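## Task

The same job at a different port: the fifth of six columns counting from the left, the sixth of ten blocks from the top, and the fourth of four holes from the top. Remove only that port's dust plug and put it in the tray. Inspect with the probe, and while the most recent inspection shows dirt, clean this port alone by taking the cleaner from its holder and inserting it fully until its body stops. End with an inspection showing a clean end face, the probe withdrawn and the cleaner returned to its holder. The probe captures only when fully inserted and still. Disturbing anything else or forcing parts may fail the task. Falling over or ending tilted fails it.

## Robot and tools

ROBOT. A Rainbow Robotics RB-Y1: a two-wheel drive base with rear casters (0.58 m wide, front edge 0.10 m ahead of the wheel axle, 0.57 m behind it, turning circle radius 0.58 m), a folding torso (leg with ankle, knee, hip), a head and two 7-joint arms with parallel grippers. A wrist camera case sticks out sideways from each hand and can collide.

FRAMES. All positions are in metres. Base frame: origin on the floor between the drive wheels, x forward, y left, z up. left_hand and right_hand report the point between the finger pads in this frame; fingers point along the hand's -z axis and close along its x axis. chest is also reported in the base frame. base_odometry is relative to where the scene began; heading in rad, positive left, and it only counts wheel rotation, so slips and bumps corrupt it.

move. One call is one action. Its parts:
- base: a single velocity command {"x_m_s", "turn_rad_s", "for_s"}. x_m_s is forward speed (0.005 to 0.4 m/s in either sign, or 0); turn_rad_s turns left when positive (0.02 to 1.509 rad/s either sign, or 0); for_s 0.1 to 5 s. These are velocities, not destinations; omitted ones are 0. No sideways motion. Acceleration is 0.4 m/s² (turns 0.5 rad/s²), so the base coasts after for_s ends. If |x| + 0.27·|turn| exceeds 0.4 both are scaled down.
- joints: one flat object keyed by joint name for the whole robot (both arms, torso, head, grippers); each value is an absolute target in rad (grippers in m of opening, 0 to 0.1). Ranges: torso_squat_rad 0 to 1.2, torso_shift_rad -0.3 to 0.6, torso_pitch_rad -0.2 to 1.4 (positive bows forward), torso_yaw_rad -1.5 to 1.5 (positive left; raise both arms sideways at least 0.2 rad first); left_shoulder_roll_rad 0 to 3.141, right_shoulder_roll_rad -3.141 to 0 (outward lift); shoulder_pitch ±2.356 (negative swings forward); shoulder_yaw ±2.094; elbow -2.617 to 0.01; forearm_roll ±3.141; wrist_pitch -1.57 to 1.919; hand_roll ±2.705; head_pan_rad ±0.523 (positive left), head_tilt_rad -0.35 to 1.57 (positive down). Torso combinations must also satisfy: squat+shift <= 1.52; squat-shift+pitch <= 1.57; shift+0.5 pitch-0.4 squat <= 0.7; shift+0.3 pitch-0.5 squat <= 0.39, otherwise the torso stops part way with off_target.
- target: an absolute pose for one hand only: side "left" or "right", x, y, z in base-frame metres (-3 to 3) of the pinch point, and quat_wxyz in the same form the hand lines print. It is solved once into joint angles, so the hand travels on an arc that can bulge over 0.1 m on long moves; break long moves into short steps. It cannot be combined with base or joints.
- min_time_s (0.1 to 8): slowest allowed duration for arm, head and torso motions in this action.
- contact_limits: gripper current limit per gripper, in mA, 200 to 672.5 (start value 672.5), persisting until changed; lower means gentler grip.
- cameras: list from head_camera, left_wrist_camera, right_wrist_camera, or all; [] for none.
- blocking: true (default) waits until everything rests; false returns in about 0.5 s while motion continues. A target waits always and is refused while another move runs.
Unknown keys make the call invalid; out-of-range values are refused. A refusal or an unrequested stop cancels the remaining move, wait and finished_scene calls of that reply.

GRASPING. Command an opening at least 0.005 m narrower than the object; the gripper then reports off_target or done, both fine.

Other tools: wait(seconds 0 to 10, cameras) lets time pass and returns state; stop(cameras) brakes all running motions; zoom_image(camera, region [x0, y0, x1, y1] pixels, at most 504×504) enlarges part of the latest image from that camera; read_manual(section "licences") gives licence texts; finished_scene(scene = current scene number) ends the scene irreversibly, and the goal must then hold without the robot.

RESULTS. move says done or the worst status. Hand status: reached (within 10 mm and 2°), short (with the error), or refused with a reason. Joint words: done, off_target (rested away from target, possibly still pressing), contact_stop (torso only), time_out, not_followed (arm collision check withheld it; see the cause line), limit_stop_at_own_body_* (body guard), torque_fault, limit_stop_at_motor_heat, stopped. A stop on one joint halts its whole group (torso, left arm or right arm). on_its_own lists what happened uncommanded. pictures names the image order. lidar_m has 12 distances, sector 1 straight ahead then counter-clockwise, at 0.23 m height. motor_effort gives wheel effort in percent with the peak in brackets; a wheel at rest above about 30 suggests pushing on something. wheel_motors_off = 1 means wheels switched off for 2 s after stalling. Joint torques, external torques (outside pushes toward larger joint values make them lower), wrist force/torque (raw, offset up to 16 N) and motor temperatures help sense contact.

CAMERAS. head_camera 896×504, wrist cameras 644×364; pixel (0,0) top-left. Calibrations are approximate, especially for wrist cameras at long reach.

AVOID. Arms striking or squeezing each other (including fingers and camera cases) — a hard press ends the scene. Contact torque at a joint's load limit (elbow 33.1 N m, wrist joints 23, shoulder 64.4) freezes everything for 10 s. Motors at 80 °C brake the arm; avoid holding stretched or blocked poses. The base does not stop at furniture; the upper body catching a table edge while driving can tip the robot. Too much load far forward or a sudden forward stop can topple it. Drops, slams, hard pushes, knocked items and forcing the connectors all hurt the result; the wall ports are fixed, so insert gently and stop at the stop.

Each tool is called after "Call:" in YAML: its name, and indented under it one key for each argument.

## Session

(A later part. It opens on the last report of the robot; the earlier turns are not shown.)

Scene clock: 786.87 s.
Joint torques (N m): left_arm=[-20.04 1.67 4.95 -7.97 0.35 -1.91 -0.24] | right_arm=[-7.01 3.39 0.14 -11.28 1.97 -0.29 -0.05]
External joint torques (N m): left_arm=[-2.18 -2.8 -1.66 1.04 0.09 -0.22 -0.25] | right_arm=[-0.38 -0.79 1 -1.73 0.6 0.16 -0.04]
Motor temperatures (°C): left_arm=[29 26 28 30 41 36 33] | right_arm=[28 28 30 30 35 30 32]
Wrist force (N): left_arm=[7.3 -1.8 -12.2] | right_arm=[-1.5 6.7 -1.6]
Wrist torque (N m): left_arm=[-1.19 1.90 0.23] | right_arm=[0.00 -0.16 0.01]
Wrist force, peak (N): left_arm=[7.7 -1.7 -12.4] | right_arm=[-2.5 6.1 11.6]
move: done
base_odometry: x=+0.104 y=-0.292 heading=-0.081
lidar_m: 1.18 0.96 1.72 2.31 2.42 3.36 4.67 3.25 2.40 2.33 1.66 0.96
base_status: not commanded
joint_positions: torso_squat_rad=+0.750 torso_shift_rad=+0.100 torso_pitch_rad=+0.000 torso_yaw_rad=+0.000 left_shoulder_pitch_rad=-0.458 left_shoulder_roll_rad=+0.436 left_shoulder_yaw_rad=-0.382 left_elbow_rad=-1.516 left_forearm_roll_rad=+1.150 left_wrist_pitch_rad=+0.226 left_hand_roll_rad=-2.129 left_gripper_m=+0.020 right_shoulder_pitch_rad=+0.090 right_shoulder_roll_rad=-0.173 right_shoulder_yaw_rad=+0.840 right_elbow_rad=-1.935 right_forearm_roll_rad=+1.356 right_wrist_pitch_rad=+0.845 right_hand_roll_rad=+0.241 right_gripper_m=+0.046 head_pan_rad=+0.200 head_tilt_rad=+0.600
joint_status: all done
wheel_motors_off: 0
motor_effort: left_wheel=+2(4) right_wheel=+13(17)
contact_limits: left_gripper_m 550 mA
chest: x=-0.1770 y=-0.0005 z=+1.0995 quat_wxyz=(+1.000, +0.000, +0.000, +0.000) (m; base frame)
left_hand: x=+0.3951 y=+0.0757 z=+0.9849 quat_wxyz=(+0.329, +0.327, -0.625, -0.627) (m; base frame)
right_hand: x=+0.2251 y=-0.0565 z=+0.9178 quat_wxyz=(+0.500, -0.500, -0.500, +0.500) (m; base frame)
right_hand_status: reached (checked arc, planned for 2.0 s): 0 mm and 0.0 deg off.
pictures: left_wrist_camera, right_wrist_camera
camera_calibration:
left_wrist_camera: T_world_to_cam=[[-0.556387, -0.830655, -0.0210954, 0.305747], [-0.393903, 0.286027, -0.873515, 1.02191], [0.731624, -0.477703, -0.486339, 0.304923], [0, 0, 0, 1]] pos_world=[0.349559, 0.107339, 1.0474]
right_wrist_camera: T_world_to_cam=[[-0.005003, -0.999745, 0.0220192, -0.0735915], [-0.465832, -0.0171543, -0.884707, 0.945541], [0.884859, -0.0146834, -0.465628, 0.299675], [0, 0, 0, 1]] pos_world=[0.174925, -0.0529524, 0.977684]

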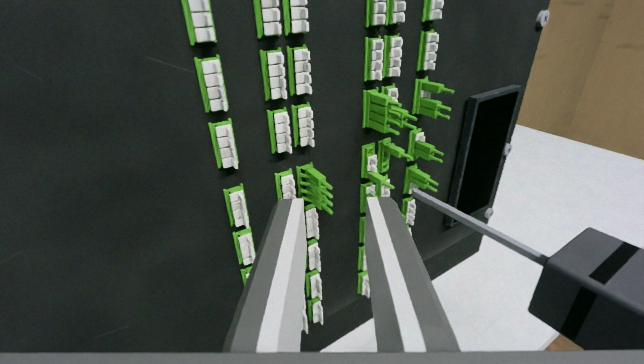

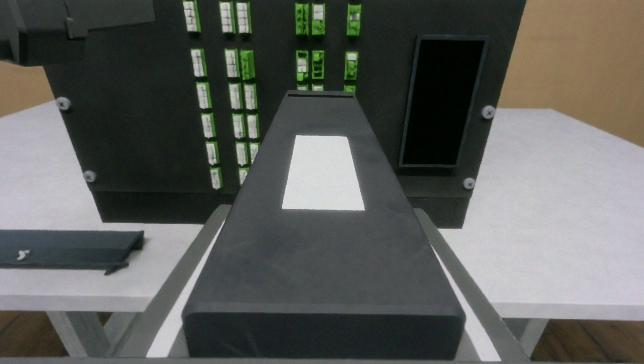

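Call:
move:
  target: {"side":"right","x":0.253,"y":-0.0535,"z":0.9297,"quat_wxyz":[0.5,-0.5,-0.5,0.5]}
  min_time_s: 2
  cameras: []

Call:
move:
  target: {"side":"right","x":0.2565,"y":-0.0535,"z":0.9297,"quat_wxyz":[0.5,-0.5,-0.5,0.5]}
  min_time_s: 1
  cameras: ["right_wrist_camera","left_wrist_camera"]

Call:
zoom_image:
  camera: "left_wrist_camera"
  region: [378, 150, 392, 176]

Call:
zoom_image:
  camera: "right_wrist_camera"
  region: [310, 64, 334, 94]

Call:
move:
  target: {"side":"right","x":0.253,"y":-0.0535,"z":0.9297,"quat_wxyz":[0.5,-0.5,-0.5,0.5]}
  min_time_s: 1
  cameras: []

Call:
move:
  target: {"side":"right","x":0.253,"y":-0.0541,"z":0.9279,"quat_wxyz":[0.5,-0.5,-0.5,0.5]}
  min_time_s: 1
  cameras: []

Call:
move:
  target: {"side":"right","x":0.2565,"y":-0.0541,"z":0.9279,"quat_wxyz":[0.5,-0.5,-0.5,0.5]}
  min_time_s: 1
  cameras: ["right_wrist_camera"]

Call:
zoom_image:
  camera: "right_wrist_camera"
  region: [310, 64, 334, 94]

Scene clock: 864.33 s.
Joint torques (N m): left_arm=[-20.13 1.97 5.05 -7.9 0.33 -1.77 -0.03] | right_arm=[-10.29 5.33 -2.47 -10.17 1.31 -1.37 0.34]
External joint torques (N m): left_arm=[-2.26 -2.5 -1.56 1.11 0.07 -0.09 -0.05] | right_arm=[-2.13 0.93 -1.33 -0.62 -0.02 -0.8 0.35]
Motor temperatures (°C): left_arm=[30 26 28 30 41 36 33] | right_arm=[28 28 29 31 35 30 32]
Wrist force (N): left_arm=[7.5 -1.8 -12.3] | right_arm=[-1.3 6.6 -1.7]
Wrist torque (N m): left_arm=[-1.21 1.92 0.22] | right_arm=[-0.01 -0.19 0.04]
Wrist force, peak (N): left_arm=[7.6 -2.0 -12.4] | right_arm=[-1.5 7.0 -2.1]
move: done
base_odometry: x=+0.104 y=-0.292 heading=-0.081
lidar_m: 1.18 0.96 1.72 2.31 2.41 3.35 4.67 3.25 2.41 2.32 1.67 0.96
base_status: not commanded
joint_positions: torso_squat_rad=+0.750 torso_shift_rad=+0.100 torso_pitch_rad=+0.000 torso_yaw_rad=+0.000 left_shoulder_pitch_rad=-0.458 left_shoulder_roll_rad=+0.436 left_shoulder_yaw_rad=-0.382 left_elbow_rad=-1.516 left_forearm_roll_rad=+1.150 left_wrist_pitch_rad=+0.226 left_hand_roll_rad=-2.129 left_gripper_m=+0.020 right_shoulder_pitch_rad=+0.011 right_shoulder_roll_rad=-0.136 right_shoulder_yaw_rad=+0.782 right_elbow_rad=-1.898 right_forearm_roll_rad=+1.268 right_wrist_pitch_rad=+0.828 right_hand_roll_rad=+0.306 right_gripper_m=+0.046 head_pan_rad=+0.200 head_tilt_rad=+0.600
joint_status: all done
wheel_motors_off: 0
motor_effort: left_wheel=+2(3) right_wheel=+13(15)
contact_limits: left_gripper_m 550 mA
chest: x=-0.1770 y=-0.0005 z=+1.0995 quat_wxyz=(+1.000, +0.000, +0.000, +0.000) (m; base frame)
left_hand: x=+0.3951 y=+0.0757 z=+0.9849 quat_wxyz=(+0.329, +0.327, -0.625, -0.627) (m; base frame)
right_hand: x=+0.2528 y=-0.0536 z=+0.9293 quat_wxyz=(+0.500, -0.500, -0.500, +0.500) (m; base frame)
right_hand_status: reached (checked arc, planned for 2.0 s): 0 mm and 0.0 deg off.
pictures: none
No camera images: "cameras" was empty.

Scene clock: 865.67 s.
Joint torques (N m): left_arm=[-20.33 2.14 5.41 -7.8 0.32 -1.85 -0.36] | right_arm=[-16.73 5.73 -7.77 -8.06 0.55 -2.41 0.37]
External joint torques (N m): left_arm=[-2.46 -2.33 -1.21 1.21 0.06 -0.17 -0.37] | right_arm=[-8.4 1.33 -6.58 1.5 -0.78 -1.84 0.38]
Motor temperatures (°C): left_arm=[30 26 28 30 41 36 33] | right_arm=[28 28 29 31 35 30 32]
Wrist force (N): left_arm=[7.5 -1.8 -12.4] | right_arm=[-4.3 5.1 37.7]
Wrist torque (N m): left_arm=[-1.20 1.92 0.22] | right_arm=[-0.38 0.59 0.05]
Wrist force, peak (N): left_arm=[7.7 -1.7 -12.4] | right_arm=[-4.3 4.9 38.9]
move: done
base_odometry: x=+0.104 y=-0.292 heading=-0.081
lidar_m: 1.18 0.95 1.71 2.31 2.40 3.35 4.67 3.24 2.41 2.32 1.66 0.96
base_status: not commanded
joint_positions: torso_squat_rad=+0.750 torso_shift_rad=+0.100 torso_pitch_rad=-0.001 torso_yaw_rad=+0.000 left_shoulder_pitch_rad=-0.458 left_shoulder_roll_rad=+0.436 left_shoulder_yaw_rad=-0.382 left_elbow_rad=-1.516 left_forearm_roll_rad=+1.150 left_wrist_pitch_rad=+0.226 left_hand_roll_rad=-2.129 left_gripper_m=+0.020 right_shoulder_pitch_rad=+0.002 right_shoulder_roll_rad=-0.133 right_shoulder_yaw_rad=+0.776 right_elbow_rad=-1.889 right_forearm_roll_rad=+1.262 right_wrist_pitch_rad=+0.825 right_hand_roll_rad=+0.306 right_gripper_m=+0.046 head_pan_rad=+0.200 head_tilt_rad=+0.600
joint_status: all done
wheel_motors_off: 0
motor_effort: left_wheel=+3(4) right_wheel=+17(18)
contact_limits: left_gripper_m 550 mA
chest: x=-0.1772 y=-0.0005 z=+1.0995 quat_wxyz=(+1.000, +0.000, +0.000, +0.000) (m; base frame)
left_hand: x=+0.3950 y=+0.0757 z=+0.9850 quat_wxyz=(+0.329, +0.328, -0.625, -0.627) (m; base frame)
right_hand: x=+0.2555 y=-0.0534 z=+0.9290 quat_wxyz=(+0.500, -0.500, -0.500, +0.501) (m; base frame)
right_hand_status: reached (checked arc, planned for 1.0 s): 1 mm and 0.1 deg off.
pictures: left_wrist_camera, right_wrist_camera
camera_calibration:
left_wrist_camera: T_world_to_cam=[[-0.556408, -0.830637, -0.0212684, 0.305908], [-0.393656, 0.286062, -0.873615, 1.02191], [0.731741, -0.477714, -0.486152, 0.30493], [0, 0, 0, 1]] pos_world=[0.349358, 0.107439, 1.0475]
right_wrist_camera: T_world_to_cam=[[-0.00453618, -0.999747, 0.0220171, -0.0705783], [-0.466619, -0.0173572, -0.884288, 0.969445], [0.884447, -0.0142849, -0.466423, 0.27884], [0, 0, 0, 1]] pos_world=[0.205423, -0.0497504, 0.98888]

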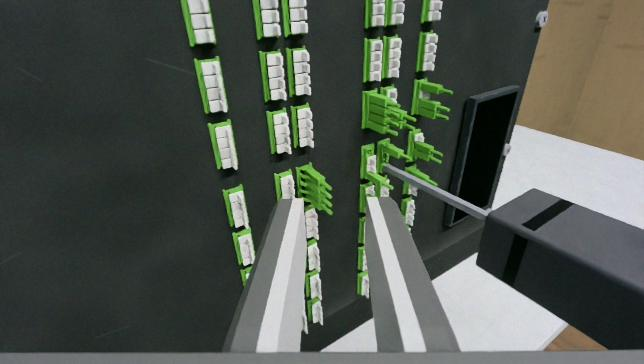

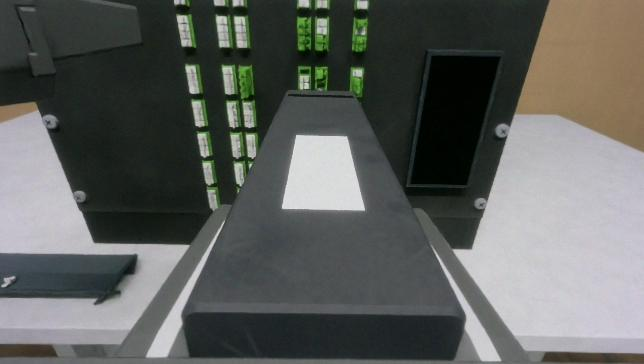

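Scaled by 19.385 from the camera's 644x364 image, which has a finer 828x468 frame.

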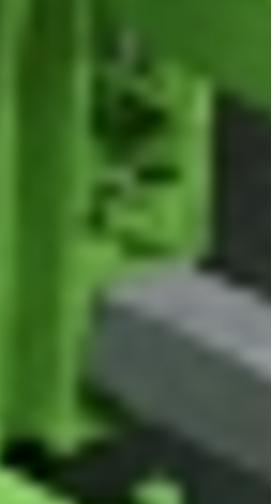

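Scaled by 16.800 from the camera's 644x364 image, which has a finer 828x468 frame.

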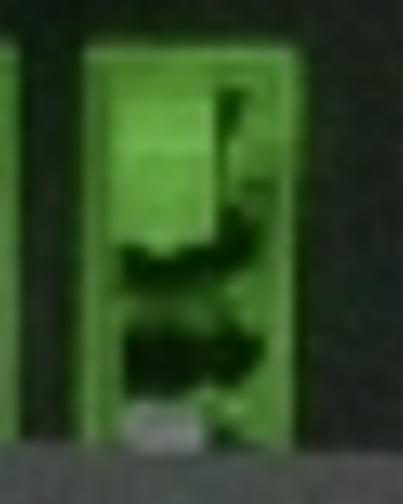

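Scene clock: 867.00 s.
Joint torques (N m): left_arm=[-20.01 2.01 4.97 -7.96 0.3 -1.71 -0.25] | right_arm=[-8.62 3.75 -0.35 -11.25 1.85 -0.44 0.18]
External joint torques (N m): left_arm=[-2.15 -2.46 -1.64 1.04 0.04 -0.03 -0.26] | right_arm=[-0.43 -0.66 0.8 -1.7 0.52 0.13 0.19]
Motor temperatures (°C): left_arm=[30 26 28 30 41 36 33] | right_arm=[28 28 29 31 35 30 32]
Wrist force (N): left_arm=[7.5 -1.7 -12.3] | right_arm=[-1.5 6.5 -1.6]
Wrist torque (N m): left_arm=[-1.21 1.92 0.21] | right_arm=[0.01 -0.20 0.07]
Wrist force, peak (N): left_arm=[7.6 -1.9 -12.4] | right_arm=[-4.5 4.9 37.9]
move: done
base_odometry: x=+0.104 y=-0.292 heading=-0.081
lidar_m: 1.18 0.94 1.72 2.31 2.41 3.34 4.66 3.25 2.40 2.33 1.67 0.95
base_status: not commanded
joint_positions: torso_squat_rad=+0.750 torso_shift_rad=+0.100 torso_pitch_rad=+0.000 torso_yaw_rad=+0.000 left_shoulder_pitch_rad=-0.458 left_shoulder_roll_rad=+0.436 left_shoulder_yaw_rad=-0.382 left_elbow_rad=-1.516 left_forearm_roll_rad=+1.150 left_wrist_pitch_rad=+0.226 left_hand_roll_rad=-2.129 left_gripper_m=+0.020 right_shoulder_pitch_rad=+0.010 right_shoulder_roll_rad=-0.135 right_shoulder_yaw_rad=+0.781 right_elbow_rad=-1.896 right_forearm_roll_rad=+1.267 right_wrist_pitch_rad=+0.827 right_hand_roll_rad=+0.306 right_gripper_m=+0.046 head_pan_rad=+0.200 head_tilt_rad=+0.600
joint_status: all done
wheel_motors_off: 0
motor_effort: left_wheel=+3(5) right_wheel=+15(19)
contact_limits: left_gripper_m 550 mA
chest: x=-0.1770 y=-0.0005 z=+1.0995 quat_wxyz=(+1.000, +0.000, +0.000, +0.000) (m; base frame)
left_hand: x=+0.3951 y=+0.0757 z=+0.9849 quat_wxyz=(+0.329, +0.328, -0.625, -0.627) (m; base frame)
right_hand: x=+0.2532 y=-0.0536 z=+0.9293 quat_wxyz=(+0.500, -0.500, -0.500, +0.500) (m; base frame)
right_hand_status: reached (checked arc, planned for 1.0 s): 0 mm and 0.1 deg off.
pictures: none
No camera images: "cameras" was empty.

Scene clock: 868.33 s.
Joint torques (N m): left_arm=[-20 1.88 5.39 -7.95 0.23 -1.82 -0.22] | right_arm=[-8.35 3.59 -0.65 -10.3 2.01 -1.32 0.06]
External joint torques (N m): left_arm=[-2.13 -2.59 -1.22 1.06 -0.03 -0.14 -0.24] | right_arm=[-0.18 -0.78 0.51 -0.74 0.68 -0.77 0.06]
Motor temperatures (°C): left_arm=[30 26 28 30 41 36 33] | right_arm=[28 28 29 31 35 30 32]
Wrist force (N): left_arm=[7.5 -1.9 -12.3] | right_arm=[-1.6 6.4 -1.6]
Wrist torque (N m): left_arm=[-1.19 1.92 0.22] | right_arm=[0.02 -0.21 0.06]
Wrist force, peak (N): left_arm=[7.6 -1.9 -12.4] | right_arm=[-1.3 6.9 -1.5]
move: done
base_odometry: x=+0.104 y=-0.292 heading=-0.081
lidar_m: 1.18 0.95 1.72 2.31 2.42 3.34 4.68 3.23 2.40 2.32 1.65 0.95
base_status: not commanded
joint_positions: torso_squat_rad=+0.750 torso_shift_rad=+0.100 torso_pitch_rad=+0.000 torso_yaw_rad=+0.000 left_shoulder_pitch_rad=-0.458 left_shoulder_roll_rad=+0.436 left_shoulder_yaw_rad=-0.382 left_elbow_rad=-1.516 left_forearm_roll_rad=+1.150 left_wrist_pitch_rad=+0.226 left_hand_roll_rad=-2.129 left_gripper_m=+0.020 right_shoulder_pitch_rad=+0.011 right_shoulder_roll_rad=-0.137 right_shoulder_yaw_rad=+0.781 right_elbow_rad=-1.893 right_forearm_roll_rad=+1.273 right_wrist_pitch_rad=+0.825 right_hand_roll_rad=+0.298 right_gripper_m=+0.046 head_pan_rad=+0.200 head_tilt_rad=+0.600
joint_status: all done
wheel_motors_off: 0
motor_effort: left_wheel=+4(4) right_wheel=+11(17)
contact_limits: left_gripper_m 550 mA
chest: x=-0.1770 y=-0.0005 z=+1.0995 quat_wxyz=(+1.000, +0.000, +0.000, +0.000) (m; base frame)
left_hand: x=+0.3951 y=+0.0757 z=+0.9849 quat_wxyz=(+0.329, +0.328, -0.625, -0.627) (m; base frame)
right_hand: x=+0.2530 y=-0.0542 z=+0.9278 quat_wxyz=(+0.500, -0.500, -0.500, +0.500) (m; base frame)
right_hand_status: reached (checked arc, planned for 1.0 s): 0 mm and 0.0 deg off.
pictures: none
No camera images: "cameras" was empty.

Scene clock: 869.67 s.
Joint torques (N m): left_arm=[-20.04 2.16 5.01 -8.2 0.33 -1.84 -0.27] | right_arm=[-15.62 5.79 -6.33 -8.95 0.79 -2.14 0]
External joint torques (N m): left_arm=[-2.17 -2.3 -1.61 0.81 0.07 -0.16 -0.28] | right_arm=[-7.3 1.43 -5.13 0.61 -0.54 -1.59 0.01]
Motor temperatures (°C): left_arm=[30 26 28 30 41 36 33] | right_arm=[28 28 29 31 35 30 32]
Wrist force (N): left_arm=[7.6 -1.8 -12.1] | right_arm=[-3.7 5.5 29.3]
Wrist torque (N m): left_arm=[-1.21 1.93 0.22] | right_arm=[-0.16 0.37 0.06]
Wrist force, peak (N): left_arm=[7.6 -1.8 -12.4] | right_arm=[-3.7 5.7 30.0]
move: done
base_odometry: x=+0.104 y=-0.292 heading=-0.081
lidar_m: 1.18 0.95 1.72 2.31 2.40 3.34 4.67 3.24 2.41 2.33 1.66 0.96
base_status: not commanded
joint_positions: torso_squat_rad=+0.750 torso_shift_rad=+0.100 torso_pitch_rad=+0.000 torso_yaw_rad=+0.000 left_shoulder_pitch_rad=-0.458 left_shoulder_roll_rad=+0.436 left_shoulder_yaw_rad=-0.382 left_elbow_rad=-1.516 left_forearm_roll_rad=+1.150 left_wrist_pitch_rad=+0.226 left_hand_roll_rad=-2.129 left_gripper_m=+0.020 right_shoulder_pitch_rad=+0.003 right_shoulder_roll_rad=-0.135 right_shoulder_yaw_rad=+0.776 right_elbow_rad=-1.883 right_forearm_roll_rad=+1.268 right_wrist_pitch_rad=+0.822 right_hand_roll_rad=+0.297 right_gripper_m=+0.046 head_pan_rad=+0.200 head_tilt_rad=+0.600
joint_status: all done
wheel_motors_off: 0
motor_effort: left_wheel=+3(4) right_wheel=+15(16)
contact_limits: left_gripper_m 550 mA
chest: x=-0.1771 y=-0.0005 z=+1.0995 quat_wxyz=(+1.000, +0.000, +0.000, +0.000) (m; base frame)
left_hand: x=+0.3950 y=+0.0757 z=+0.9849 quat_wxyz=(+0.329, +0.328, -0.625, -0.627) (m; base frame)
right_hand: x=+0.2558 y=-0.0540 z=+0.9271 quat_wxyz=(+0.500, -0.500, -0.500, +0.501) (m; base frame)
right_hand_status: reached (checked arc, planned for 1.0 s): 1 mm and 0.1 deg off.
pictures: right_wrist_camera
camera_calibration:
right_wrist_camera: T_world_to_cam=[[-0.00457705, -0.999744, 0.0221502, -0.0712607], [-0.4667, -0.0174545, -0.884243, 0.967903], [0.884404, -0.0143847, -0.466501, 0.277896], [0, 0, 0, 1]] pos_world=[0.205623, -0.0503508, 0.987079]

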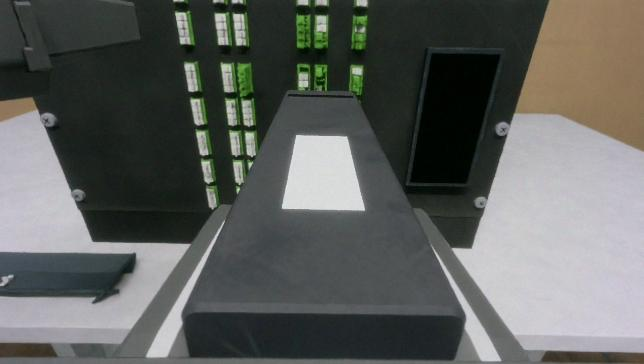

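Scaled by 16.800 from the camera's 644x364 image, which has a finer 828x468 frame.

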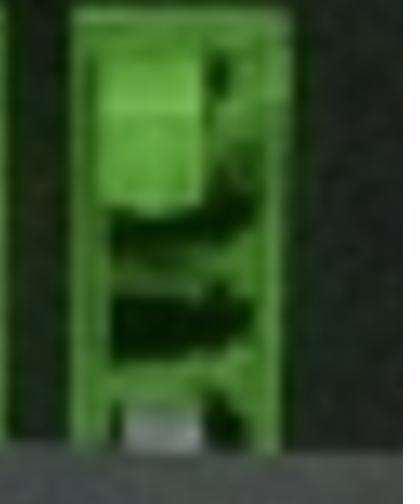

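Call:
move:
  target: {"side":"right","x":0.253,"y":-0.0541,"z":0.9279,"quat_wxyz":[0.5,-0.5,-0.5,0.5]}
  min_time_s: 1
  cameras: []

Call:
move:
  target: {"side":"right","x":0.253,"y":-0.0538,"z":0.9272,"quat_wxyz":[0.5,-0.5,-0.5,0.5]}
  min_time_s: 1
  cameras: []

Call:
move:
  target: {"side":"right","x":0.2565,"y":-0.0538,"z":0.9272,"quat_wxyz":[0.5,-0.5,-0.5,0.5]}
  min_time_s: 1
  cameras: ["right_wrist_camera"]

Call:
zoom_image:
  camera: "right_wrist_camera"
  region: [310, 64, 334, 94]

Call:
move:
  target: {"side":"right","x":0.253,"y":-0.0538,"z":0.9272,"quat_wxyz":[0.5,-0.5,-0.5,0.5]}
  min_time_s: 1
  cameras: []

Call:
move:
  target: {"side":"right","x":0.253,"y":-0.0538,"z":0.9264,"quat_wxyz":[0.5,-0.5,-0.5,0.5]}
  min_time_s: 1
  cameras: []

Call:
move:
  target: {"side":"right","x":0.2565,"y":-0.0538,"z":0.9264,"quat_wxyz":[0.5,-0.5,-0.5,0.5]}
  min_time_s: 1
  cameras: ["right_wrist_camera"]

Call:
zoom_image:
  camera: "right_wrist_camera"
  region: [310, 64, 334, 94]

Scene clock: 905.07 s.
Joint torques (N m): left_arm=[-20.44 2.05 5.31 -8.04 0.37 -1.76 -0.2] | right_arm=[-8.5 3.76 0.24 -11.48 1.93 -0.74 -0.09]
External joint torques (N m): left_arm=[-2.58 -2.41 -1.3 0.97 0.11 -0.08 -0.21] | right_arm=[-0.33 -0.6 1.39 -1.92 0.6 -0.19 -0.08]
Motor temperatures (°C): left_arm=[30 26 28 30 41 36 33] | right_arm=[28 28 30 30 35 30 32]
Wrist force (N): left_arm=[7.5 -1.9 -12.2] | right_arm=[-1.3 6.6 -1.6]
Wrist torque (N m): left_arm=[-1.20 1.93 0.23] | right_arm=[0.00 -0.19 0.05]
Wrist force, peak (N): left_arm=[7.5 -1.9 -12.5] | right_arm=[-3.5 5.5 29.8]
move: done
base_odometry: x=+0.104 y=-0.292 heading=-0.081
lidar_m: 1.18 0.95 1.71 2.31 2.42 3.35 4.67 3.24 2.41 2.33 1.66 0.95
base_status: not commanded
joint_positions: torso_squat_rad=+0.750 torso_shift_rad=+0.100 torso_pitch_rad=+0.000 torso_yaw_rad=+0.000 left_shoulder_pitch_rad=-0.458 left_shoulder_roll_rad=+0.436 left_shoulder_yaw_rad=-0.382 left_elbow_rad=-1.516 left_forearm_roll_rad=+1.150 left_wrist_pitch_rad=+0.226 left_hand_roll_rad=-2.129 left_gripper_m=+0.020 right_shoulder_pitch_rad=+0.011 right_shoulder_roll_rad=-0.137 right_shoulder_yaw_rad=+0.781 right_elbow_rad=-1.892 right_forearm_roll_rad=+1.273 right_wrist_pitch_rad=+0.825 right_hand_roll_rad=+0.297 right_gripper_m=+0.046 head_pan_rad=+0.200 head_tilt_rad=+0.600
joint_status: all done
wheel_motors_off: 0
motor_effort: left_wheel=+3(4) right_wheel=+15(17)
contact_limits: left_gripper_m 550 mA
chest: x=-0.1770 y=-0.0005 z=+1.0995 quat_wxyz=(+1.000, +0.000, +0.000, +0.000) (m; base frame)
left_hand: x=+0.3951 y=+0.0757 z=+0.9849 quat_wxyz=(+0.329, +0.328, -0.625, -0.627) (m; base frame)
right_hand: x=+0.2532 y=-0.0542 z=+0.9276 quat_wxyz=(+0.500, -0.500, -0.500, +0.500) (m; base frame)
right_hand_status: reached (checked arc, planned for 1.0 s): 0 mm and 0.0 deg off.
pictures: none
No camera images: "cameras" was empty.

Scene clock: 906.40 s.
Joint torques (N m): left_arm=[-20.05 1.85 4.94 -7.98 0.38 -1.76 -0.14] | right_arm=[-8.57 4.36 -0.77 -10.2 1.33 -0.66 0.27]
External joint torques (N m): left_arm=[-2.18 -2.61 -1.67 1.03 0.12 -0.08 -0.15] | right_arm=[-0.4 -0.01 0.39 -0.64 0 -0.11 0.27]
Motor temperatures (°C): left_arm=[30 26 28 30 41 36 33] | right_arm=[28 28 30 30 35 30 32]
Wrist force (N): left_arm=[7.5 -1.8 -12.2] | right_arm=[-1.3 6.1 -1.7]
Wrist torque (N m): left_arm=[-1.21 1.91 0.22] | right_arm=[0.05 -0.17 0.05]
Wrist force, peak (N): left_arm=[7.6 -1.8 -12.4] | right_arm=[-1.3 6.7 -1.8]
move: done
base_odometry: x=+0.104 y=-0.292 heading=-0.081
lidar_m: 1.18 0.95 1.71 2.31 2.41 3.33 4.67 3.25 2.40 2.33 1.66 0.96
base_status: not commanded
joint_positions: torso_squat_rad=+0.750 torso_shift_rad=+0.100 torso_pitch_rad=+0.000 torso_yaw_rad=+0.000 left_shoulder_pitch_rad=-0.458 left_shoulder_roll_rad=+0.436 left_shoulder_yaw_rad=-0.382 left_elbow_rad=-1.516 left_forearm_roll_rad=+1.150 left_wrist_pitch_rad=+0.226 left_hand_roll_rad=-2.129 left_gripper_m=+0.020 right_shoulder_pitch_rad=+0.011 right_shoulder_roll_rad=-0.137 right_shoulder_yaw_rad=+0.781 right_elbow_rad=-1.892 right_forearm_roll_rad=+1.273 right_wrist_pitch_rad=+0.825 right_hand_roll_rad=+0.297 right_gripper_m=+0.046 head_pan_rad=+0.200 head_tilt_rad=+0.600
joint_status: all done
wheel_motors_off: 0
motor_effort: left_wheel=+3(4) right_wheel=+13(16)
contact_limits: left_gripper_m 550 mA
chest: x=-0.1770 y=-0.0005 z=+1.0995 quat_wxyz=(+1.000, +0.000, +0.000, +0.000) (m; base frame)
left_hand: x=+0.3951 y=+0.0757 z=+0.9849 quat_wxyz=(+0.329, +0.328, -0.625, -0.627) (m; base frame)
right_hand: x=+0.2532 y=-0.0542 z=+0.9275 quat_wxyz=(+0.500, -0.500, -0.500, +0.500) (m; base frame)
right_hand_status: reached (checked arc, planned for 1.0 s): 0 mm and 0.1 deg off.
pictures: none
No camera images: "cameras" was empty.

Scene clock: 907.73 s.
Joint torques (N m): left_arm=[-20.19 1.67 5.2 -8.17 0.48 -1.72 -0.26] | right_arm=[-10.14 5.09 -3.04 -9.88 1.05 -0.64 -0.04]
External joint torques (N m): left_arm=[-2.32 -2.79 -1.41 0.83 0.22 -0.04 -0.27] | right_arm=[-1.79 0.72 -1.84 -0.32 -0.28 -0.09 -0.04]
Motor temperatures (°C): left_arm=[30 26 28 30 41 36 33] | right_arm=[28 28 30 30 35 30 32]
Wrist force (N): left_arm=[7.4 -1.8 -12.2] | right_arm=[-0.2 6.1 -1.1]
Wrist torque (N m): left_arm=[-1.19 1.92 0.22] | right_arm=[-0.11 -0.42 0.06]
Wrist force, peak (N): left_arm=[7.7 -1.9 -12.4] | right_arm=[-1.4 5.4 11.8]
move: done
base_odometry: x=+0.104 y=-0.292 heading=-0.081
lidar_m: 1.19 0.95 1.72 2.31 2.41 3.35 4.65 3.25 2.40 2.32 1.66 0.96
base_status: not commanded
joint_positions: torso_squat_rad=+0.750 torso_shift_rad=+0.100 torso_pitch_rad=+0.000 torso_yaw_rad=+0.000 left_shoulder_pitch_rad=-0.458 left_shoulder_roll_rad=+0.436 left_shoulder_yaw_rad=-0.382 left_elbow_rad=-1.516 left_forearm_roll_rad=+1.150 left_wrist_pitch_rad=+0.226 left_hand_roll_rad=-2.129 left_gripper_m=+0.020 right_shoulder_pitch_rad=+0.002 right_shoulder_roll_rad=-0.134 right_shoulder_yaw_rad=+0.776 right_elbow_rad=-1.880 right_forearm_roll_rad=+1.271 right_wrist_pitch_rad=+0.822 right_hand_roll_rad=+0.294 right_gripper_m=+0.046 head_pan_rad=+0.200 head_tilt_rad=+0.600
joint_status: all done
wheel_motors_off: 0
motor_effort: left_wheel=+2(4) right_wheel=+11(16)
contact_limits: left_gripper_m 550 mA
chest: x=-0.1770 y=-0.0005 z=+1.0995 quat_wxyz=(+1.000, +0.000, +0.000, +0.000) (m; base frame)
left_hand: x=+0.3952 y=+0.0757 z=+0.9848 quat_wxyz=(+0.329, +0.327, -0.625, -0.627) (m; base frame)
right_hand: x=+0.2563 y=-0.0538 z=+0.9269 quat_wxyz=(+0.500, -0.500, -0.500, +0.500) (m; base frame)
right_hand_status: reached (checked arc, planned for 1.0 s): 0 mm and 0.1 deg off.
pictures: right_wrist_camera
camera_calibration:
right_wrist_camera: T_world_to_cam=[[-0.0045979, -0.999744, 0.0221478, -0.0710453], [-0.46579, -0.0174575, -0.884723, 0.968165], [0.884883, -0.0143841, -0.465591, 0.27632], [0, 0, 0, 1]] pos_world=[0.206124, -0.0501508, 0.986784]

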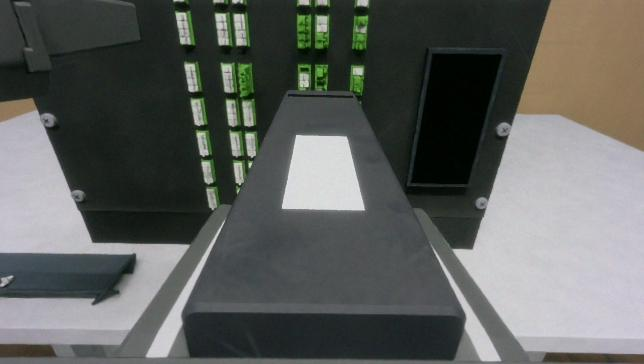

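Scaled by 16.800 from the camera's 644x364 image, which has a finer 828x468 frame.

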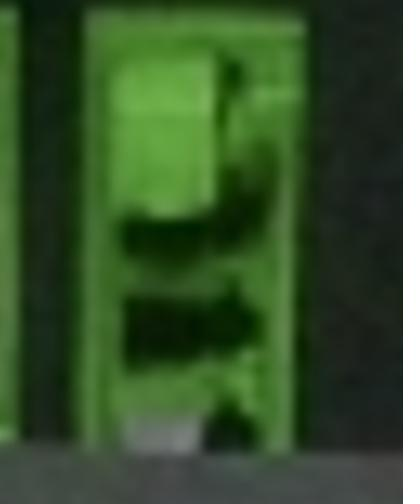

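Scene clock: 909.07 s.
Joint torques (N m): left_arm=[-20.07 2.08 5.68 -8.13 0.35 -1.77 -0.25] | right_arm=[-8.93 3.77 -0.44 -11.45 1.93 -0.59 0.08]
External joint torques (N m): left_arm=[-2.21 -2.39 -0.93 0.88 0.09 -0.08 -0.27] | right_arm=[-0.77 -0.62 0.71 -1.89 0.6 -0.05 0.08]
Motor temperatures (°C): left_arm=[30 26 28 30 41 36 33] | right_arm=[28 28 30 30 35 30 32]
Wrist force (N): left_arm=[7.6 -1.9 -12.2] | right_arm=[-1.5 6.6 -1.7]
Wrist torque (N m): left_arm=[-1.19 1.93 0.23] | right_arm=[0.00 -0.21 0.07]
Wrist force, peak (N): left_arm=[7.6 -2.0 -12.4] | right_arm=[-0.1 6.9 -2.4]
move: done
base_odometry: x=+0.104 y=-0.292 heading=-0.081
lidar_m: 1.18 0.95 1.72 2.31 2.42 3.35 4.67 3.26 2.40 2.32 1.66 0.96
base_status: not commanded
joint_positions: torso_squat_rad=+0.750 torso_shift_rad=+0.100 torso_pitch_rad=+0.000 torso_yaw_rad=+0.000 left_shoulder_pitch_rad=-0.458 left_shoulder_roll_rad=+0.436 left_shoulder_yaw_rad=-0.382 left_elbow_rad=-1.516 left_forearm_roll_rad=+1.150 left_wrist_pitch_rad=+0.226 left_hand_roll_rad=-2.129 left_gripper_m=+0.020 right_shoulder_pitch_rad=+0.011 right_shoulder_roll_rad=-0.137 right_shoulder_yaw_rad=+0.782 right_elbow_rad=-1.889 right_forearm_roll_rad=+1.277 right_wrist_pitch_rad=+0.825 right_hand_roll_rad=+0.294 right_gripper_m=+0.046 head_pan_rad=+0.200 head_tilt_rad=+0.600
joint_status: all done
wheel_motors_off: 0
motor_effort: left_wheel=+1(3) right_wheel=+12(14)
contact_limits: left_gripper_m 550 mA
chest: x=-0.1770 y=-0.0005 z=+1.0995 quat_wxyz=(+1.000, +0.000, +0.000, +0.000) (m; base frame)
left_hand: x=+0.3952 y=+0.0757 z=+0.9848 quat_wxyz=(+0.329, +0.327, -0.625, -0.627) (m; base frame)
right_hand: x=+0.2531 y=-0.0539 z=+0.9270 quat_wxyz=(+0.500, -0.500, -0.500, +0.500) (m; base frame)
right_hand_status: reached (checked arc, planned for 1.0 s): 0 mm and 0.0 deg off.
pictures: none
No camera images: "cameras" was empty.

Scene clock: 910.40 s.
Joint torques (N m): left_arm=[-19.98 2.38 5.24 -8.11 0.48 -1.66 -0.28] | right_arm=[-8.29 3.95 -0.67 -10.05 1.33 -0.77 0.25]
External joint torques (N m): left_arm=[-2.11 -2.08 -1.37 0.9 0.22 0.02 -0.29] | right_arm=[-0.12 -0.43 0.48 -0.49 0 -0.22 0.26]
Motor temperatures (°C): left_arm=[30 26 28 30 41 36 33] | right_arm=[28 28 30 30 35 30 32]
Wrist force (N): left_arm=[7.5 -1.9 -12.4] | right_arm=[-1.1 6.4 -1.6]
Wrist torque (N m): left_arm=[-1.20 1.92 0.22] | right_arm=[0.02 -0.15 0.05]
Wrist force, peak (N): left_arm=[7.5 -1.9 -12.5] | right_arm=[-1.7 6.7 -1.7]
move: done
base_odometry: x=+0.104 y=-0.292 heading=-0.081
lidar_m: 1.19 0.93 1.72 2.31 2.41 3.36 4.66 3.25 2.41 2.33 1.67 0.95
base_status: not commanded
joint_positions: torso_squat_rad=+0.750 torso_shift_rad=+0.100 torso_pitch_rad=+0.000 torso_yaw_rad=+0.000 left_shoulder_pitch_rad=-0.458 left_shoulder_roll_rad=+0.436 left_shoulder_yaw_rad=-0.382 left_elbow_rad=-1.516 left_forearm_roll_rad=+1.150 left_wrist_pitch_rad=+0.226 left_hand_roll_rad=-2.129 left_gripper_m=+0.020 right_shoulder_pitch_rad=+0.011 right_shoulder_roll_rad=-0.137 right_shoulder_yaw_rad=+0.782 right_elbow_rad=-1.889 right_forearm_roll_rad=+1.276 right_wrist_pitch_rad=+0.825 right_hand_roll_rad=+0.294 right_gripper_m=+0.046 head_pan_rad=+0.200 head_tilt_rad=+0.600
joint_status: all done
wheel_motors_off: 0
motor_effort: left_wheel=+2(4) right_wheel=+11(14)
contact_limits: left_gripper_m 550 mA
chest: x=-0.1770 y=-0.0005 z=+1.0995 quat_wxyz=(+1.000, +0.000, +0.000, +0.000) (m; base frame)
left_hand: x=+0.3952 y=+0.0757 z=+0.9848 quat_wxyz=(+0.329, +0.327, -0.625, -0.627) (m; base frame)
right_hand: x=+0.2531 y=-0.0539 z=+0.9268 quat_wxyz=(+0.500, -0.500, -0.500, +0.500) (m; base frame)
right_hand_status: reached (checked arc, planned for 1.0 s): 0 mm and 0.1 deg off.
pictures: none
No camera images: "cameras" was empty.

Scene clock: 911.73 s.
Joint torques (N m): left_arm=[-20.12 2.14 5.43 -8.02 0.18 -1.66 -0.21] | right_arm=[-16.5 5.62 -7.08 -7.99 0.29 -2.45 -0.09]
External joint torques (N m): left_arm=[-2.25 -2.33 -1.19 0.99 -0.08 0.02 -0.22] | right_arm=[-8.19 1.24 -5.89 1.57 -1.04 -1.91 -0.08]
Motor temperatures (°C): left_arm=[30 26 28 30 41 36 33] | right_arm=[28 28 30 30 35 30 32]
Wrist force (N): left_arm=[7.5 -1.9 -12.3] | right_arm=[-4.5 4.2 35.8]
Wrist torque (N m): left_arm=[-1.19 1.92 0.21] | right_arm=[-0.38 0.53 0.08]
Wrist force, peak (N): left_arm=[7.6 -1.9 -12.5] | right_arm=[-4.3 4.5 36.7]
move: done
base_odometry: x=+0.104 y=-0.292 heading=-0.081
lidar_m: 1.18 0.95 1.72 2.31 2.41 3.34 4.66 3.24 2.40 2.32 1.66 0.96
base_status: not commanded
joint_positions: torso_squat_rad=+0.750 torso_shift_rad=+0.100 torso_pitch_rad=-0.001 torso_yaw_rad=+0.000 left_shoulder_pitch_rad=-0.458 left_shoulder_roll_rad=+0.436 left_shoulder_yaw_rad=-0.382 left_elbow_rad=-1.516 left_forearm_roll_rad=+1.150 left_wrist_pitch_rad=+0.226 left_hand_roll_rad=-2.129 left_gripper_m=+0.020 right_shoulder_pitch_rad=+0.004 right_shoulder_roll_rad=-0.135 right_shoulder_yaw_rad=+0.777 right_elbow_rad=-1.878 right_forearm_roll_rad=+1.274 right_wrist_pitch_rad=+0.822 right_hand_roll_rad=+0.290 right_gripper_m=+0.046 head_pan_rad=+0.200 head_tilt_rad=+0.600
joint_status: all done
wheel_motors_off: 0
motor_effort: left_wheel=+3(4) right_wheel=+16(16)
contact_limits: left_gripper_m 550 mA
chest: x=-0.1772 y=-0.0005 z=+1.0995 quat_wxyz=(+1.000, +0.000, +0.000, +0.000) (m; base frame)
left_hand: x=+0.3950 y=+0.0757 z=+0.9850 quat_wxyz=(+0.329, +0.328, -0.625, -0.627) (m; base frame)
right_hand: x=+0.2556 y=-0.0537 z=+0.9258 quat_wxyz=(+0.500, -0.500, -0.500, +0.501) (m; base frame)
right_hand_status: reached (checked arc, planned for 1.0 s): 1 mm and 0.1 deg off.
pictures: right_wrist_camera
camera_calibration:
right_wrist_camera: T_world_to_cam=[[-0.00449154, -0.999746, 0.0221066, -0.070905], [-0.466501, -0.0174591, -0.884348, 0.966641], [0.884509, -0.0142848, -0.466304, 0.277213], [0, 0, 0, 1]] pos_world=[0.205423, -0.0500503, 0.98568]

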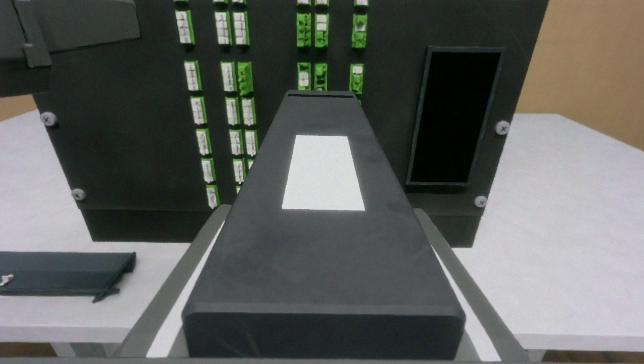

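Scaled by 16.800 from the camera's 644x364 image, which has a finer 828x468 frame.

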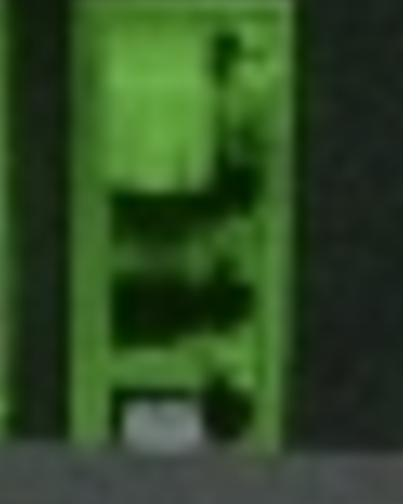

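Call:
move:
  target: {"side":"right","x":0.253,"y":-0.0538,"z":0.9268,"quat_wxyz":[0.5,-0.5,-0.5,0.5]}
  min_time_s: 1
  cameras: []

Call:
move:
  target: {"side":"right","x":0.253,"y":-0.0538,"z":0.9276,"quat_wxyz":[0.5,-0.5,-0.5,0.5]}
  min_time_s: 1
  cameras: []

Call:
move:
  target: {"side":"right","x":0.2565,"y":-0.0538,"z":0.9272,"quat_wxyz":[0.5,-0.5,-0.5,0.5]}
  min_time_s: 1
  cameras: []

Scene clock: 922.93 s.
Joint torques (N m): left_arm=[-19.79 2.07 5.5 -8.16 0.29 -1.78 -0.24] | right_arm=[-8.61 3.47 -0.35 -11.39 2.08 -0.57 0.34]
External joint torques (N m): left_arm=[-1.92 -2.4 -1.11 0.85 0.03 -0.1 -0.26] | right_arm=[-0.44 -0.91 0.81 -1.83 0.75 -0.02 0.35]
Motor temperatures (°C): left_arm=[30 26 28 30 41 36 33] | right_arm=[28 28 30 30 35 30 32]
Wrist force (N): left_arm=[7.4 -1.9 -12.4] | right_arm=[-1.7 6.4 -1.3]
Wrist torque (N m): left_arm=[-1.19 1.91 0.22] | right_arm=[0.01 -0.23 0.05]
Wrist force, peak (N): left_arm=[7.7 -1.8 -12.4] | right_arm=[-4.1 4.4 36.2]
move: done
base_odometry: x=+0.104 y=-0.292 heading=-0.081
lidar_m: 1.18 0.95 1.71 2.31 2.42 3.35 4.67 3.24 2.40 2.32 1.66 0.96
base_status: not commanded
joint_positions: torso_squat_rad=+0.750 torso_shift_rad=+0.100 torso_pitch_rad=+0.000 torso_yaw_rad=+0.000 left_shoulder_pitch_rad=-0.458 left_shoulder_roll_rad=+0.436 left_shoulder_yaw_rad=-0.382 left_elbow_rad=-1.516 left_forearm_roll_rad=+1.150 left_wrist_pitch_rad=+0.226 left_hand_roll_rad=-2.129 left_gripper_m=+0.020 right_shoulder_pitch_rad=+0.011 right_shoulder_roll_rad=-0.136 right_shoulder_yaw_rad=+0.782 right_elbow_rad=-1.887 right_forearm_roll_rad=+1.278 right_wrist_pitch_rad=+0.824 right_hand_roll_rad=+0.291 right_gripper_m=+0.046 head_pan_rad=+0.200 head_tilt_rad=+0.600
joint_status: all done
wheel_motors_off: 0
motor_effort: left_wheel=+2(4) right_wheel=+14(17)
contact_limits: left_gripper_m 550 mA
chest: x=-0.1770 y=-0.0005 z=+1.0995 quat_wxyz=(+1.000, +0.000, +0.000, +0.000) (m; base frame)
left_hand: x=+0.3951 y=+0.0757 z=+0.9849 quat_wxyz=(+0.329, +0.327, -0.625, -0.627) (m; base frame)
right_hand: x=+0.2532 y=-0.0539 z=+0.9264 quat_wxyz=(+0.500, -0.500, -0.500, +0.500) (m; base frame)
right_hand_status: reached (checked arc, planned for 1.0 s): 0 mm and 0.0 deg off.
pictures: none
No camera images: "cameras" was empty.

Scene clock: 924.27 s.
Joint torques (N m): left_arm=[-19.81 2.27 5.08 -8.09 0.32 -1.81 -0.17] | right_arm=[-8.25 3.88 0.17 -11.53 1.24 -0.7 0.42]
External joint torques (N m): left_arm=[-1.94 -2.19 -1.53 0.91 0.06 -0.13 -0.19] | right_arm=[-0.08 -0.51 1.32 -1.97 -0.09 -0.15 0.43]
Motor temperatures (°C): left_arm=[30 26 28 30 41 36 33] | right_arm=[28 28 30 30 35 30 32]
Wrist force (N): left_arm=[7.5 -1.8 -12.4] | right_arm=[-1.4 6.6 -1.6]
Wrist torque (N m): left_arm=[-1.21 1.93 0.21] | right_arm=[0.00 -0.18 0.06]
Wrist force, peak (N): left_arm=[7.5 -1.8 -12.4] | right_arm=[-1.3 7.0 -1.6]
move: done
base_odometry: x=+0.104 y=-0.292 heading=-0.081
lidar_m: 1.18 0.95 1.72 2.31 2.40 3.34 4.67 3.25 2.42 2.32 1.67 0.97
base_status: not commanded
joint_positions: torso_squat_rad=+0.750 torso_shift_rad=+0.100 torso_pitch_rad=+0.000 torso_yaw_rad=+0.000 left_shoulder_pitch_rad=-0.458 left_shoulder_roll_rad=+0.436 left_shoulder_yaw_rad=-0.382 left_elbow_rad=-1.516 left_forearm_roll_rad=+1.150 left_wrist_pitch_rad=+0.226 left_hand_roll_rad=-2.129 left_gripper_m=+0.020 right_shoulder_pitch_rad=+0.011 right_shoulder_roll_rad=-0.136 right_shoulder_yaw_rad=+0.782 right_elbow_rad=-1.890 right_forearm_roll_rad=+1.275 right_wrist_pitch_rad=+0.825 right_hand_roll_rad=+0.295 right_gripper_m=+0.046 head_pan_rad=+0.200 head_tilt_rad=+0.600
joint_status: all done
wheel_motors_off: 0
motor_effort: left_wheel=+3(4) right_wheel=+16(16)
contact_limits: left_gripper_m 550 mA
chest: x=-0.1770 y=-0.0005 z=+1.0995 quat_wxyz=(+1.000, +0.000, +0.000, +0.000) (m; base frame)
left_hand: x=+0.3951 y=+0.0757 z=+0.9849 quat_wxyz=(+0.329, +0.327, -0.625, -0.627) (m; base frame)
right_hand: x=+0.2531 y=-0.0539 z=+0.9274 quat_wxyz=(+0.500, -0.500, -0.500, +0.500) (m; base frame)
right_hand_status: reached (checked arc, planned for 1.0 s): 0 mm and 0.0 deg off.
pictures: none
No camera images: "cameras" was empty.

Scene clock: 925.70 s.
Joint torques (N m): left_arm=[-19.99 2.14 5.6 -8.18 0.43 -1.61 -0.15] | right_arm=[-9.92 5.23 -2.68 -10.27 1.26 -0.49 0]
External joint torques (N m): left_arm=[-2.13 -2.33 -1.01 0.83 0.17 0.07 -0.17] | right_arm=[-1.57 0.85 -1.47 -0.71 -0.06 0.05 0.01]
Motor temperatures (°C): left_arm=[30 26 28 30 41 36 33] | right_arm=[28 28 30 30 35 30 32]
Wrist force (N): left_arm=[7.6 -1.8 -12.2] | right_arm=[-0.8 6.3 -1.9]
Wrist torque (N m): left_arm=[-1.20 1.93 0.21] | right_arm=[-0.07 -0.47 0.06]
Wrist force, peak (N): left_arm=[7.7 -2.0 -12.6] | right_arm=[-2.5 5.0 21.9]
move: done
base_odometry: x=+0.104 y=-0.292 heading=-0.081
lidar_m: 1.18 0.95 1.72 2.31 2.41 3.34 4.66 3.24 2.40 2.31 1.67 0.96
base_status: not commanded
joint_positions: torso_squat_rad=+0.750 torso_shift_rad=+0.100 torso_pitch_rad=+0.000 torso_yaw_rad=+0.000 left_shoulder_pitch_rad=-0.458 left_shoulder_roll_rad=+0.436 left_shoulder_yaw_rad=-0.382 left_elbow_rad=-1.516 left_forearm_roll_rad=+1.150 left_wrist_pitch_rad=+0.226 left_hand_roll_rad=-2.129 left_gripper_m=+0.020 right_shoulder_pitch_rad=+0.002 right_shoulder_roll_rad=-0.134 right_shoulder_yaw_rad=+0.776 right_elbow_rad=-1.880 right_forearm_roll_rad=+1.271 right_wrist_pitch_rad=+0.822 right_hand_roll_rad=+0.294 right_gripper_m=+0.046 head_pan_rad=+0.200 head_tilt_rad=+0.600
joint_status: all done
wheel_motors_off: 0
motor_effort: left_wheel=+1(4) right_wheel=+12(15)
contact_limits: left_gripper_m 550 mA
chest: x=-0.1769 y=-0.0005 z=+1.0995 quat_wxyz=(+1.000, +0.000, +0.000, +0.000) (m; base frame)
left_hand: x=+0.3952 y=+0.0757 z=+0.9848 quat_wxyz=(+0.329, +0.327, -0.625, -0.627) (m; base frame)
right_hand: x=+0.2564 y=-0.0538 z=+0.9269 quat_wxyz=(+0.500, -0.500, -0.500, +0.500) (m; base frame)
right_hand_status: reached (checked arc, planned for 1.0 s): 0 mm and 0.1 deg off.
pictures: none
No camera images: "cameras" was empty.

In the hole. Advance.

Call:
move:
  target: {"side":"right","x":0.2605,"y":-0.0536,"z":0.9273,"quat_wxyz":[0.5,-0.5,-0.5,0.5]}
  min_time_s: 1.2
  cameras: []

Call:
move:
  target: {"side":"right","x":0.2645,"y":-0.0535,"z":0.9275,"quat_wxyz":[0.5,-0.5,-0.5,0.5]}
  min_time_s: 1.2
  cameras: ["all"]

Scene clock: 941.77 s.
Joint torques (N m): left_arm=[-19.76 2.3 5.55 -7.96 0.35 -1.72 -0.17] | right_arm=[-11.39 5.47 -3.42 -9.82 0.97 -0.86 0.3]
External joint torques (N m): left_arm=[-1.9 -2.16 -1.06 1.05 0.09 -0.04 -0.18] | right_arm=[-2.84 1.09 -2.18 -0.26 -0.35 -0.31 0.3]
Motor temperatures (°C): left_arm=[30 26 28 30 41 36 33] | right_arm=[28 28 30 30 35 30 32]
Wrist force (N): left_arm=[7.6 -1.9 -12.2] | right_arm=[-1.4 6.2 3.7]
Wrist torque (N m): left_arm=[-1.20 1.93 0.22] | right_arm=[-0.11 -0.30 0.06]
Wrist force, peak (N): left_arm=[7.6 -1.9 -12.5] | right_arm=[-1.2 6.6 3.3]
move: done
base_odometry: x=+0.104 y=-0.292 heading=-0.081
lidar_m: 1.18 0.96 1.72 2.31 2.42 3.36 4.67 3.25 2.41 2.33 1.66 0.95
base_status: not commanded
joint_positions: torso_squat_rad=+0.750 torso_shift_rad=+0.100 torso_pitch_rad=+0.000 torso_yaw_rad=+0.000 left_shoulder_pitch_rad=-0.458 left_shoulder_roll_rad=+0.436 left_shoulder_yaw_rad=-0.382 left_elbow_rad=-1.516 left_forearm_roll_rad=+1.150 left_wrist_pitch_rad=+0.226 left_hand_roll_rad=-2.129 left_gripper_m=+0.020 right_shoulder_pitch_rad=-0.009 right_shoulder_roll_rad=-0.131 right_shoulder_yaw_rad=+0.768 right_elbow_rad=-1.869 right_forearm_roll_rad=+1.264 right_wrist_pitch_rad=+0.818 right_hand_roll_rad=+0.294 right_gripper_m=+0.046 head_pan_rad=+0.200 head_tilt_rad=+0.600
joint_status: all done
wheel_motors_off: 0
motor_effort: left_wheel=+1(3) right_wheel=+11(12)
contact_limits: left_gripper_m 550 mA
chest: x=-0.1769 y=-0.0005 z=+1.0995 quat_wxyz=(+1.000, +0.000, +0.000, +0.000) (m; base frame)
left_hand: x=+0.3952 y=+0.0757 z=+0.9848 quat_wxyz=(+0.329, +0.327, -0.625, -0.627) (m; base frame)
right_hand: x=+0.2602 y=-0.0536 z=+0.9269 quat_wxyz=(+0.500, -0.500, -0.500, +0.500) (m; base frame)
right_hand_status: reached (checked arc, planned for 1.2 s): 1 mm and 0.1 deg off.
pictures: none
No camera images: "cameras" was empty.

Scene clock: 943.30 s.
Joint torques (N m): left_arm=[-19.94 2.12 5.14 -8.34 0.35 -1.71 -0.21] | right_arm=[-17.98 5.89 -8.88 -7.83 0.34 -2.04 0.37]
External joint torques (N m): left_arm=[-2.07 -2.34 -1.47 0.67 0.09 -0.03 -0.22] | right_arm=[-9.22 1.51 -7.6 1.73 -0.98 -1.49 0.38]
Motor temperatures (°C): left_arm=[30 26 28 30 41 36 33] | right_arm=[28 28 30 30 35 30 32]
Wrist force (N): left_arm=[7.5 -1.8 -12.3] | right_arm=[-4.4 5.2 41.8]
Wrist torque (N m): left_arm=[-1.20 1.93 0.21] | right_arm=[-0.44 0.44 0.16]
Wrist force, peak (N): left_arm=[7.5 -2.0 -12.4] | right_arm=[-4.2 5.4 42.2]
move: done
base_odometry: x=+0.104 y=-0.292 heading=-0.081
lidar_m: 1.18 0.95 1.73 2.31 2.41 3.34 4.67 3.25 2.41 2.33 1.67 0.97
base_status: not commanded
joint_positions: torso_squat_rad=+0.750 torso_shift_rad=+0.100 torso_pitch_rad=-0.001 torso_yaw_rad=+0.000 left_shoulder_pitch_rad=-0.458 left_shoulder_roll_rad=+0.436 left_shoulder_yaw_rad=-0.382 left_elbow_rad=-1.516 left_forearm_roll_rad=+1.150 left_wrist_pitch_rad=+0.226 left_hand_roll_rad=-2.129 left_gripper_m=+0.020 right_shoulder_pitch_rad=-0.019 right_shoulder_roll_rad=-0.128 right_shoulder_yaw_rad=+0.762 right_elbow_rad=-1.858 right_forearm_roll_rad=+1.257 right_wrist_pitch_rad=+0.815 right_hand_roll_rad=+0.294 right_gripper_m=+0.046 head_pan_rad=+0.200 head_tilt_rad=+0.600
joint_status: all done
wheel_motors_off: 0
motor_effort: left_wheel=+4(5) right_wheel=+16(18)
contact_limits: left_gripper_m 550 mA
chest: x=-0.1773 y=-0.0005 z=+1.0995 quat_wxyz=(+1.000, +0.000, +0.000, +0.000) (m; base frame)
left_hand: x=+0.3949 y=+0.0757 z=+0.9850 quat_wxyz=(+0.329, +0.328, -0.625, -0.627) (m; base frame)
right_hand: x=+0.2633 y=-0.0533 z=+0.9267 quat_wxyz=(+0.500, -0.499, -0.500, +0.501) (m; base frame)
right_hand_status: reached (checked arc, planned for 1.2 s): 1 mm and 0.1 deg off.
pictures: head_camera, left_wrist_camera, right_wrist_camera
camera_calibration:
head_camera: T_world_to_cam=[[0.203346, -0.978325, -0.0391138, 0.0876093], [-0.582547, -0.0887813, -0.807934, 1.01878], [0.78695, 0.187076, -0.587974, 0.830797], [0, 0, 0, 1]] pos_world=[-0.0781223, 0.0207374, 1.31502]
left_wrist_camera: T_world_to_cam=[[-0.556408, -0.830637, -0.0212684, 0.305769], [-0.393656, 0.286062, -0.873615, 1.02189], [0.731741, -0.477714, -0.486152, 0.304955], [0, 0, 0, 1]] pos_world=[0.349258, 0.107339, 1.0475]
right_wrist_camera: T_world_to_cam=[[-0.00422192, -0.99975, 0.0219665, -0.0704102], [-0.466694, -0.0174578, -0.884246, 0.97111], [0.884409, -0.0139848, -0.466504, 0.27102], [0, 0, 0, 1]] pos_world=[0.213222, -0.049649, 0.986679]

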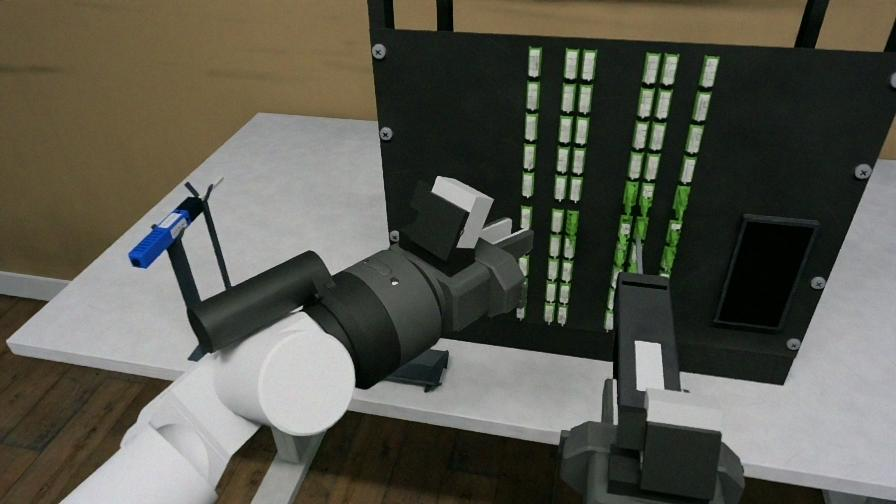

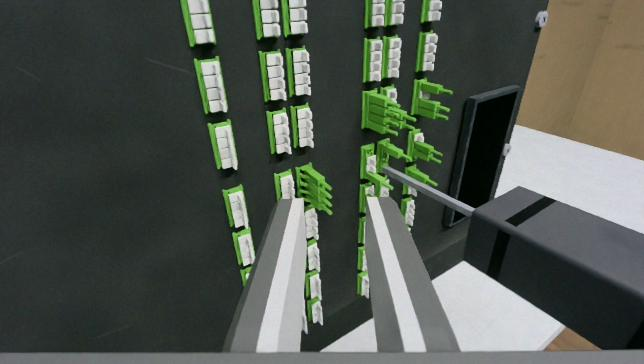

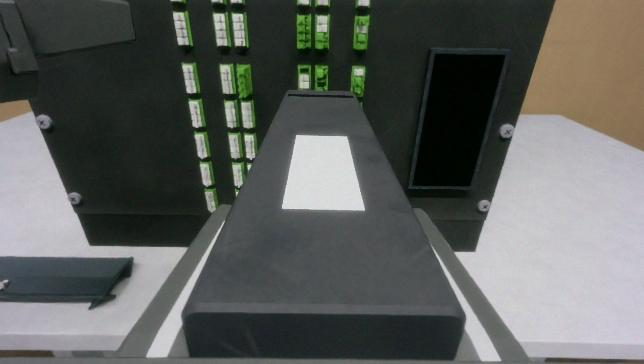

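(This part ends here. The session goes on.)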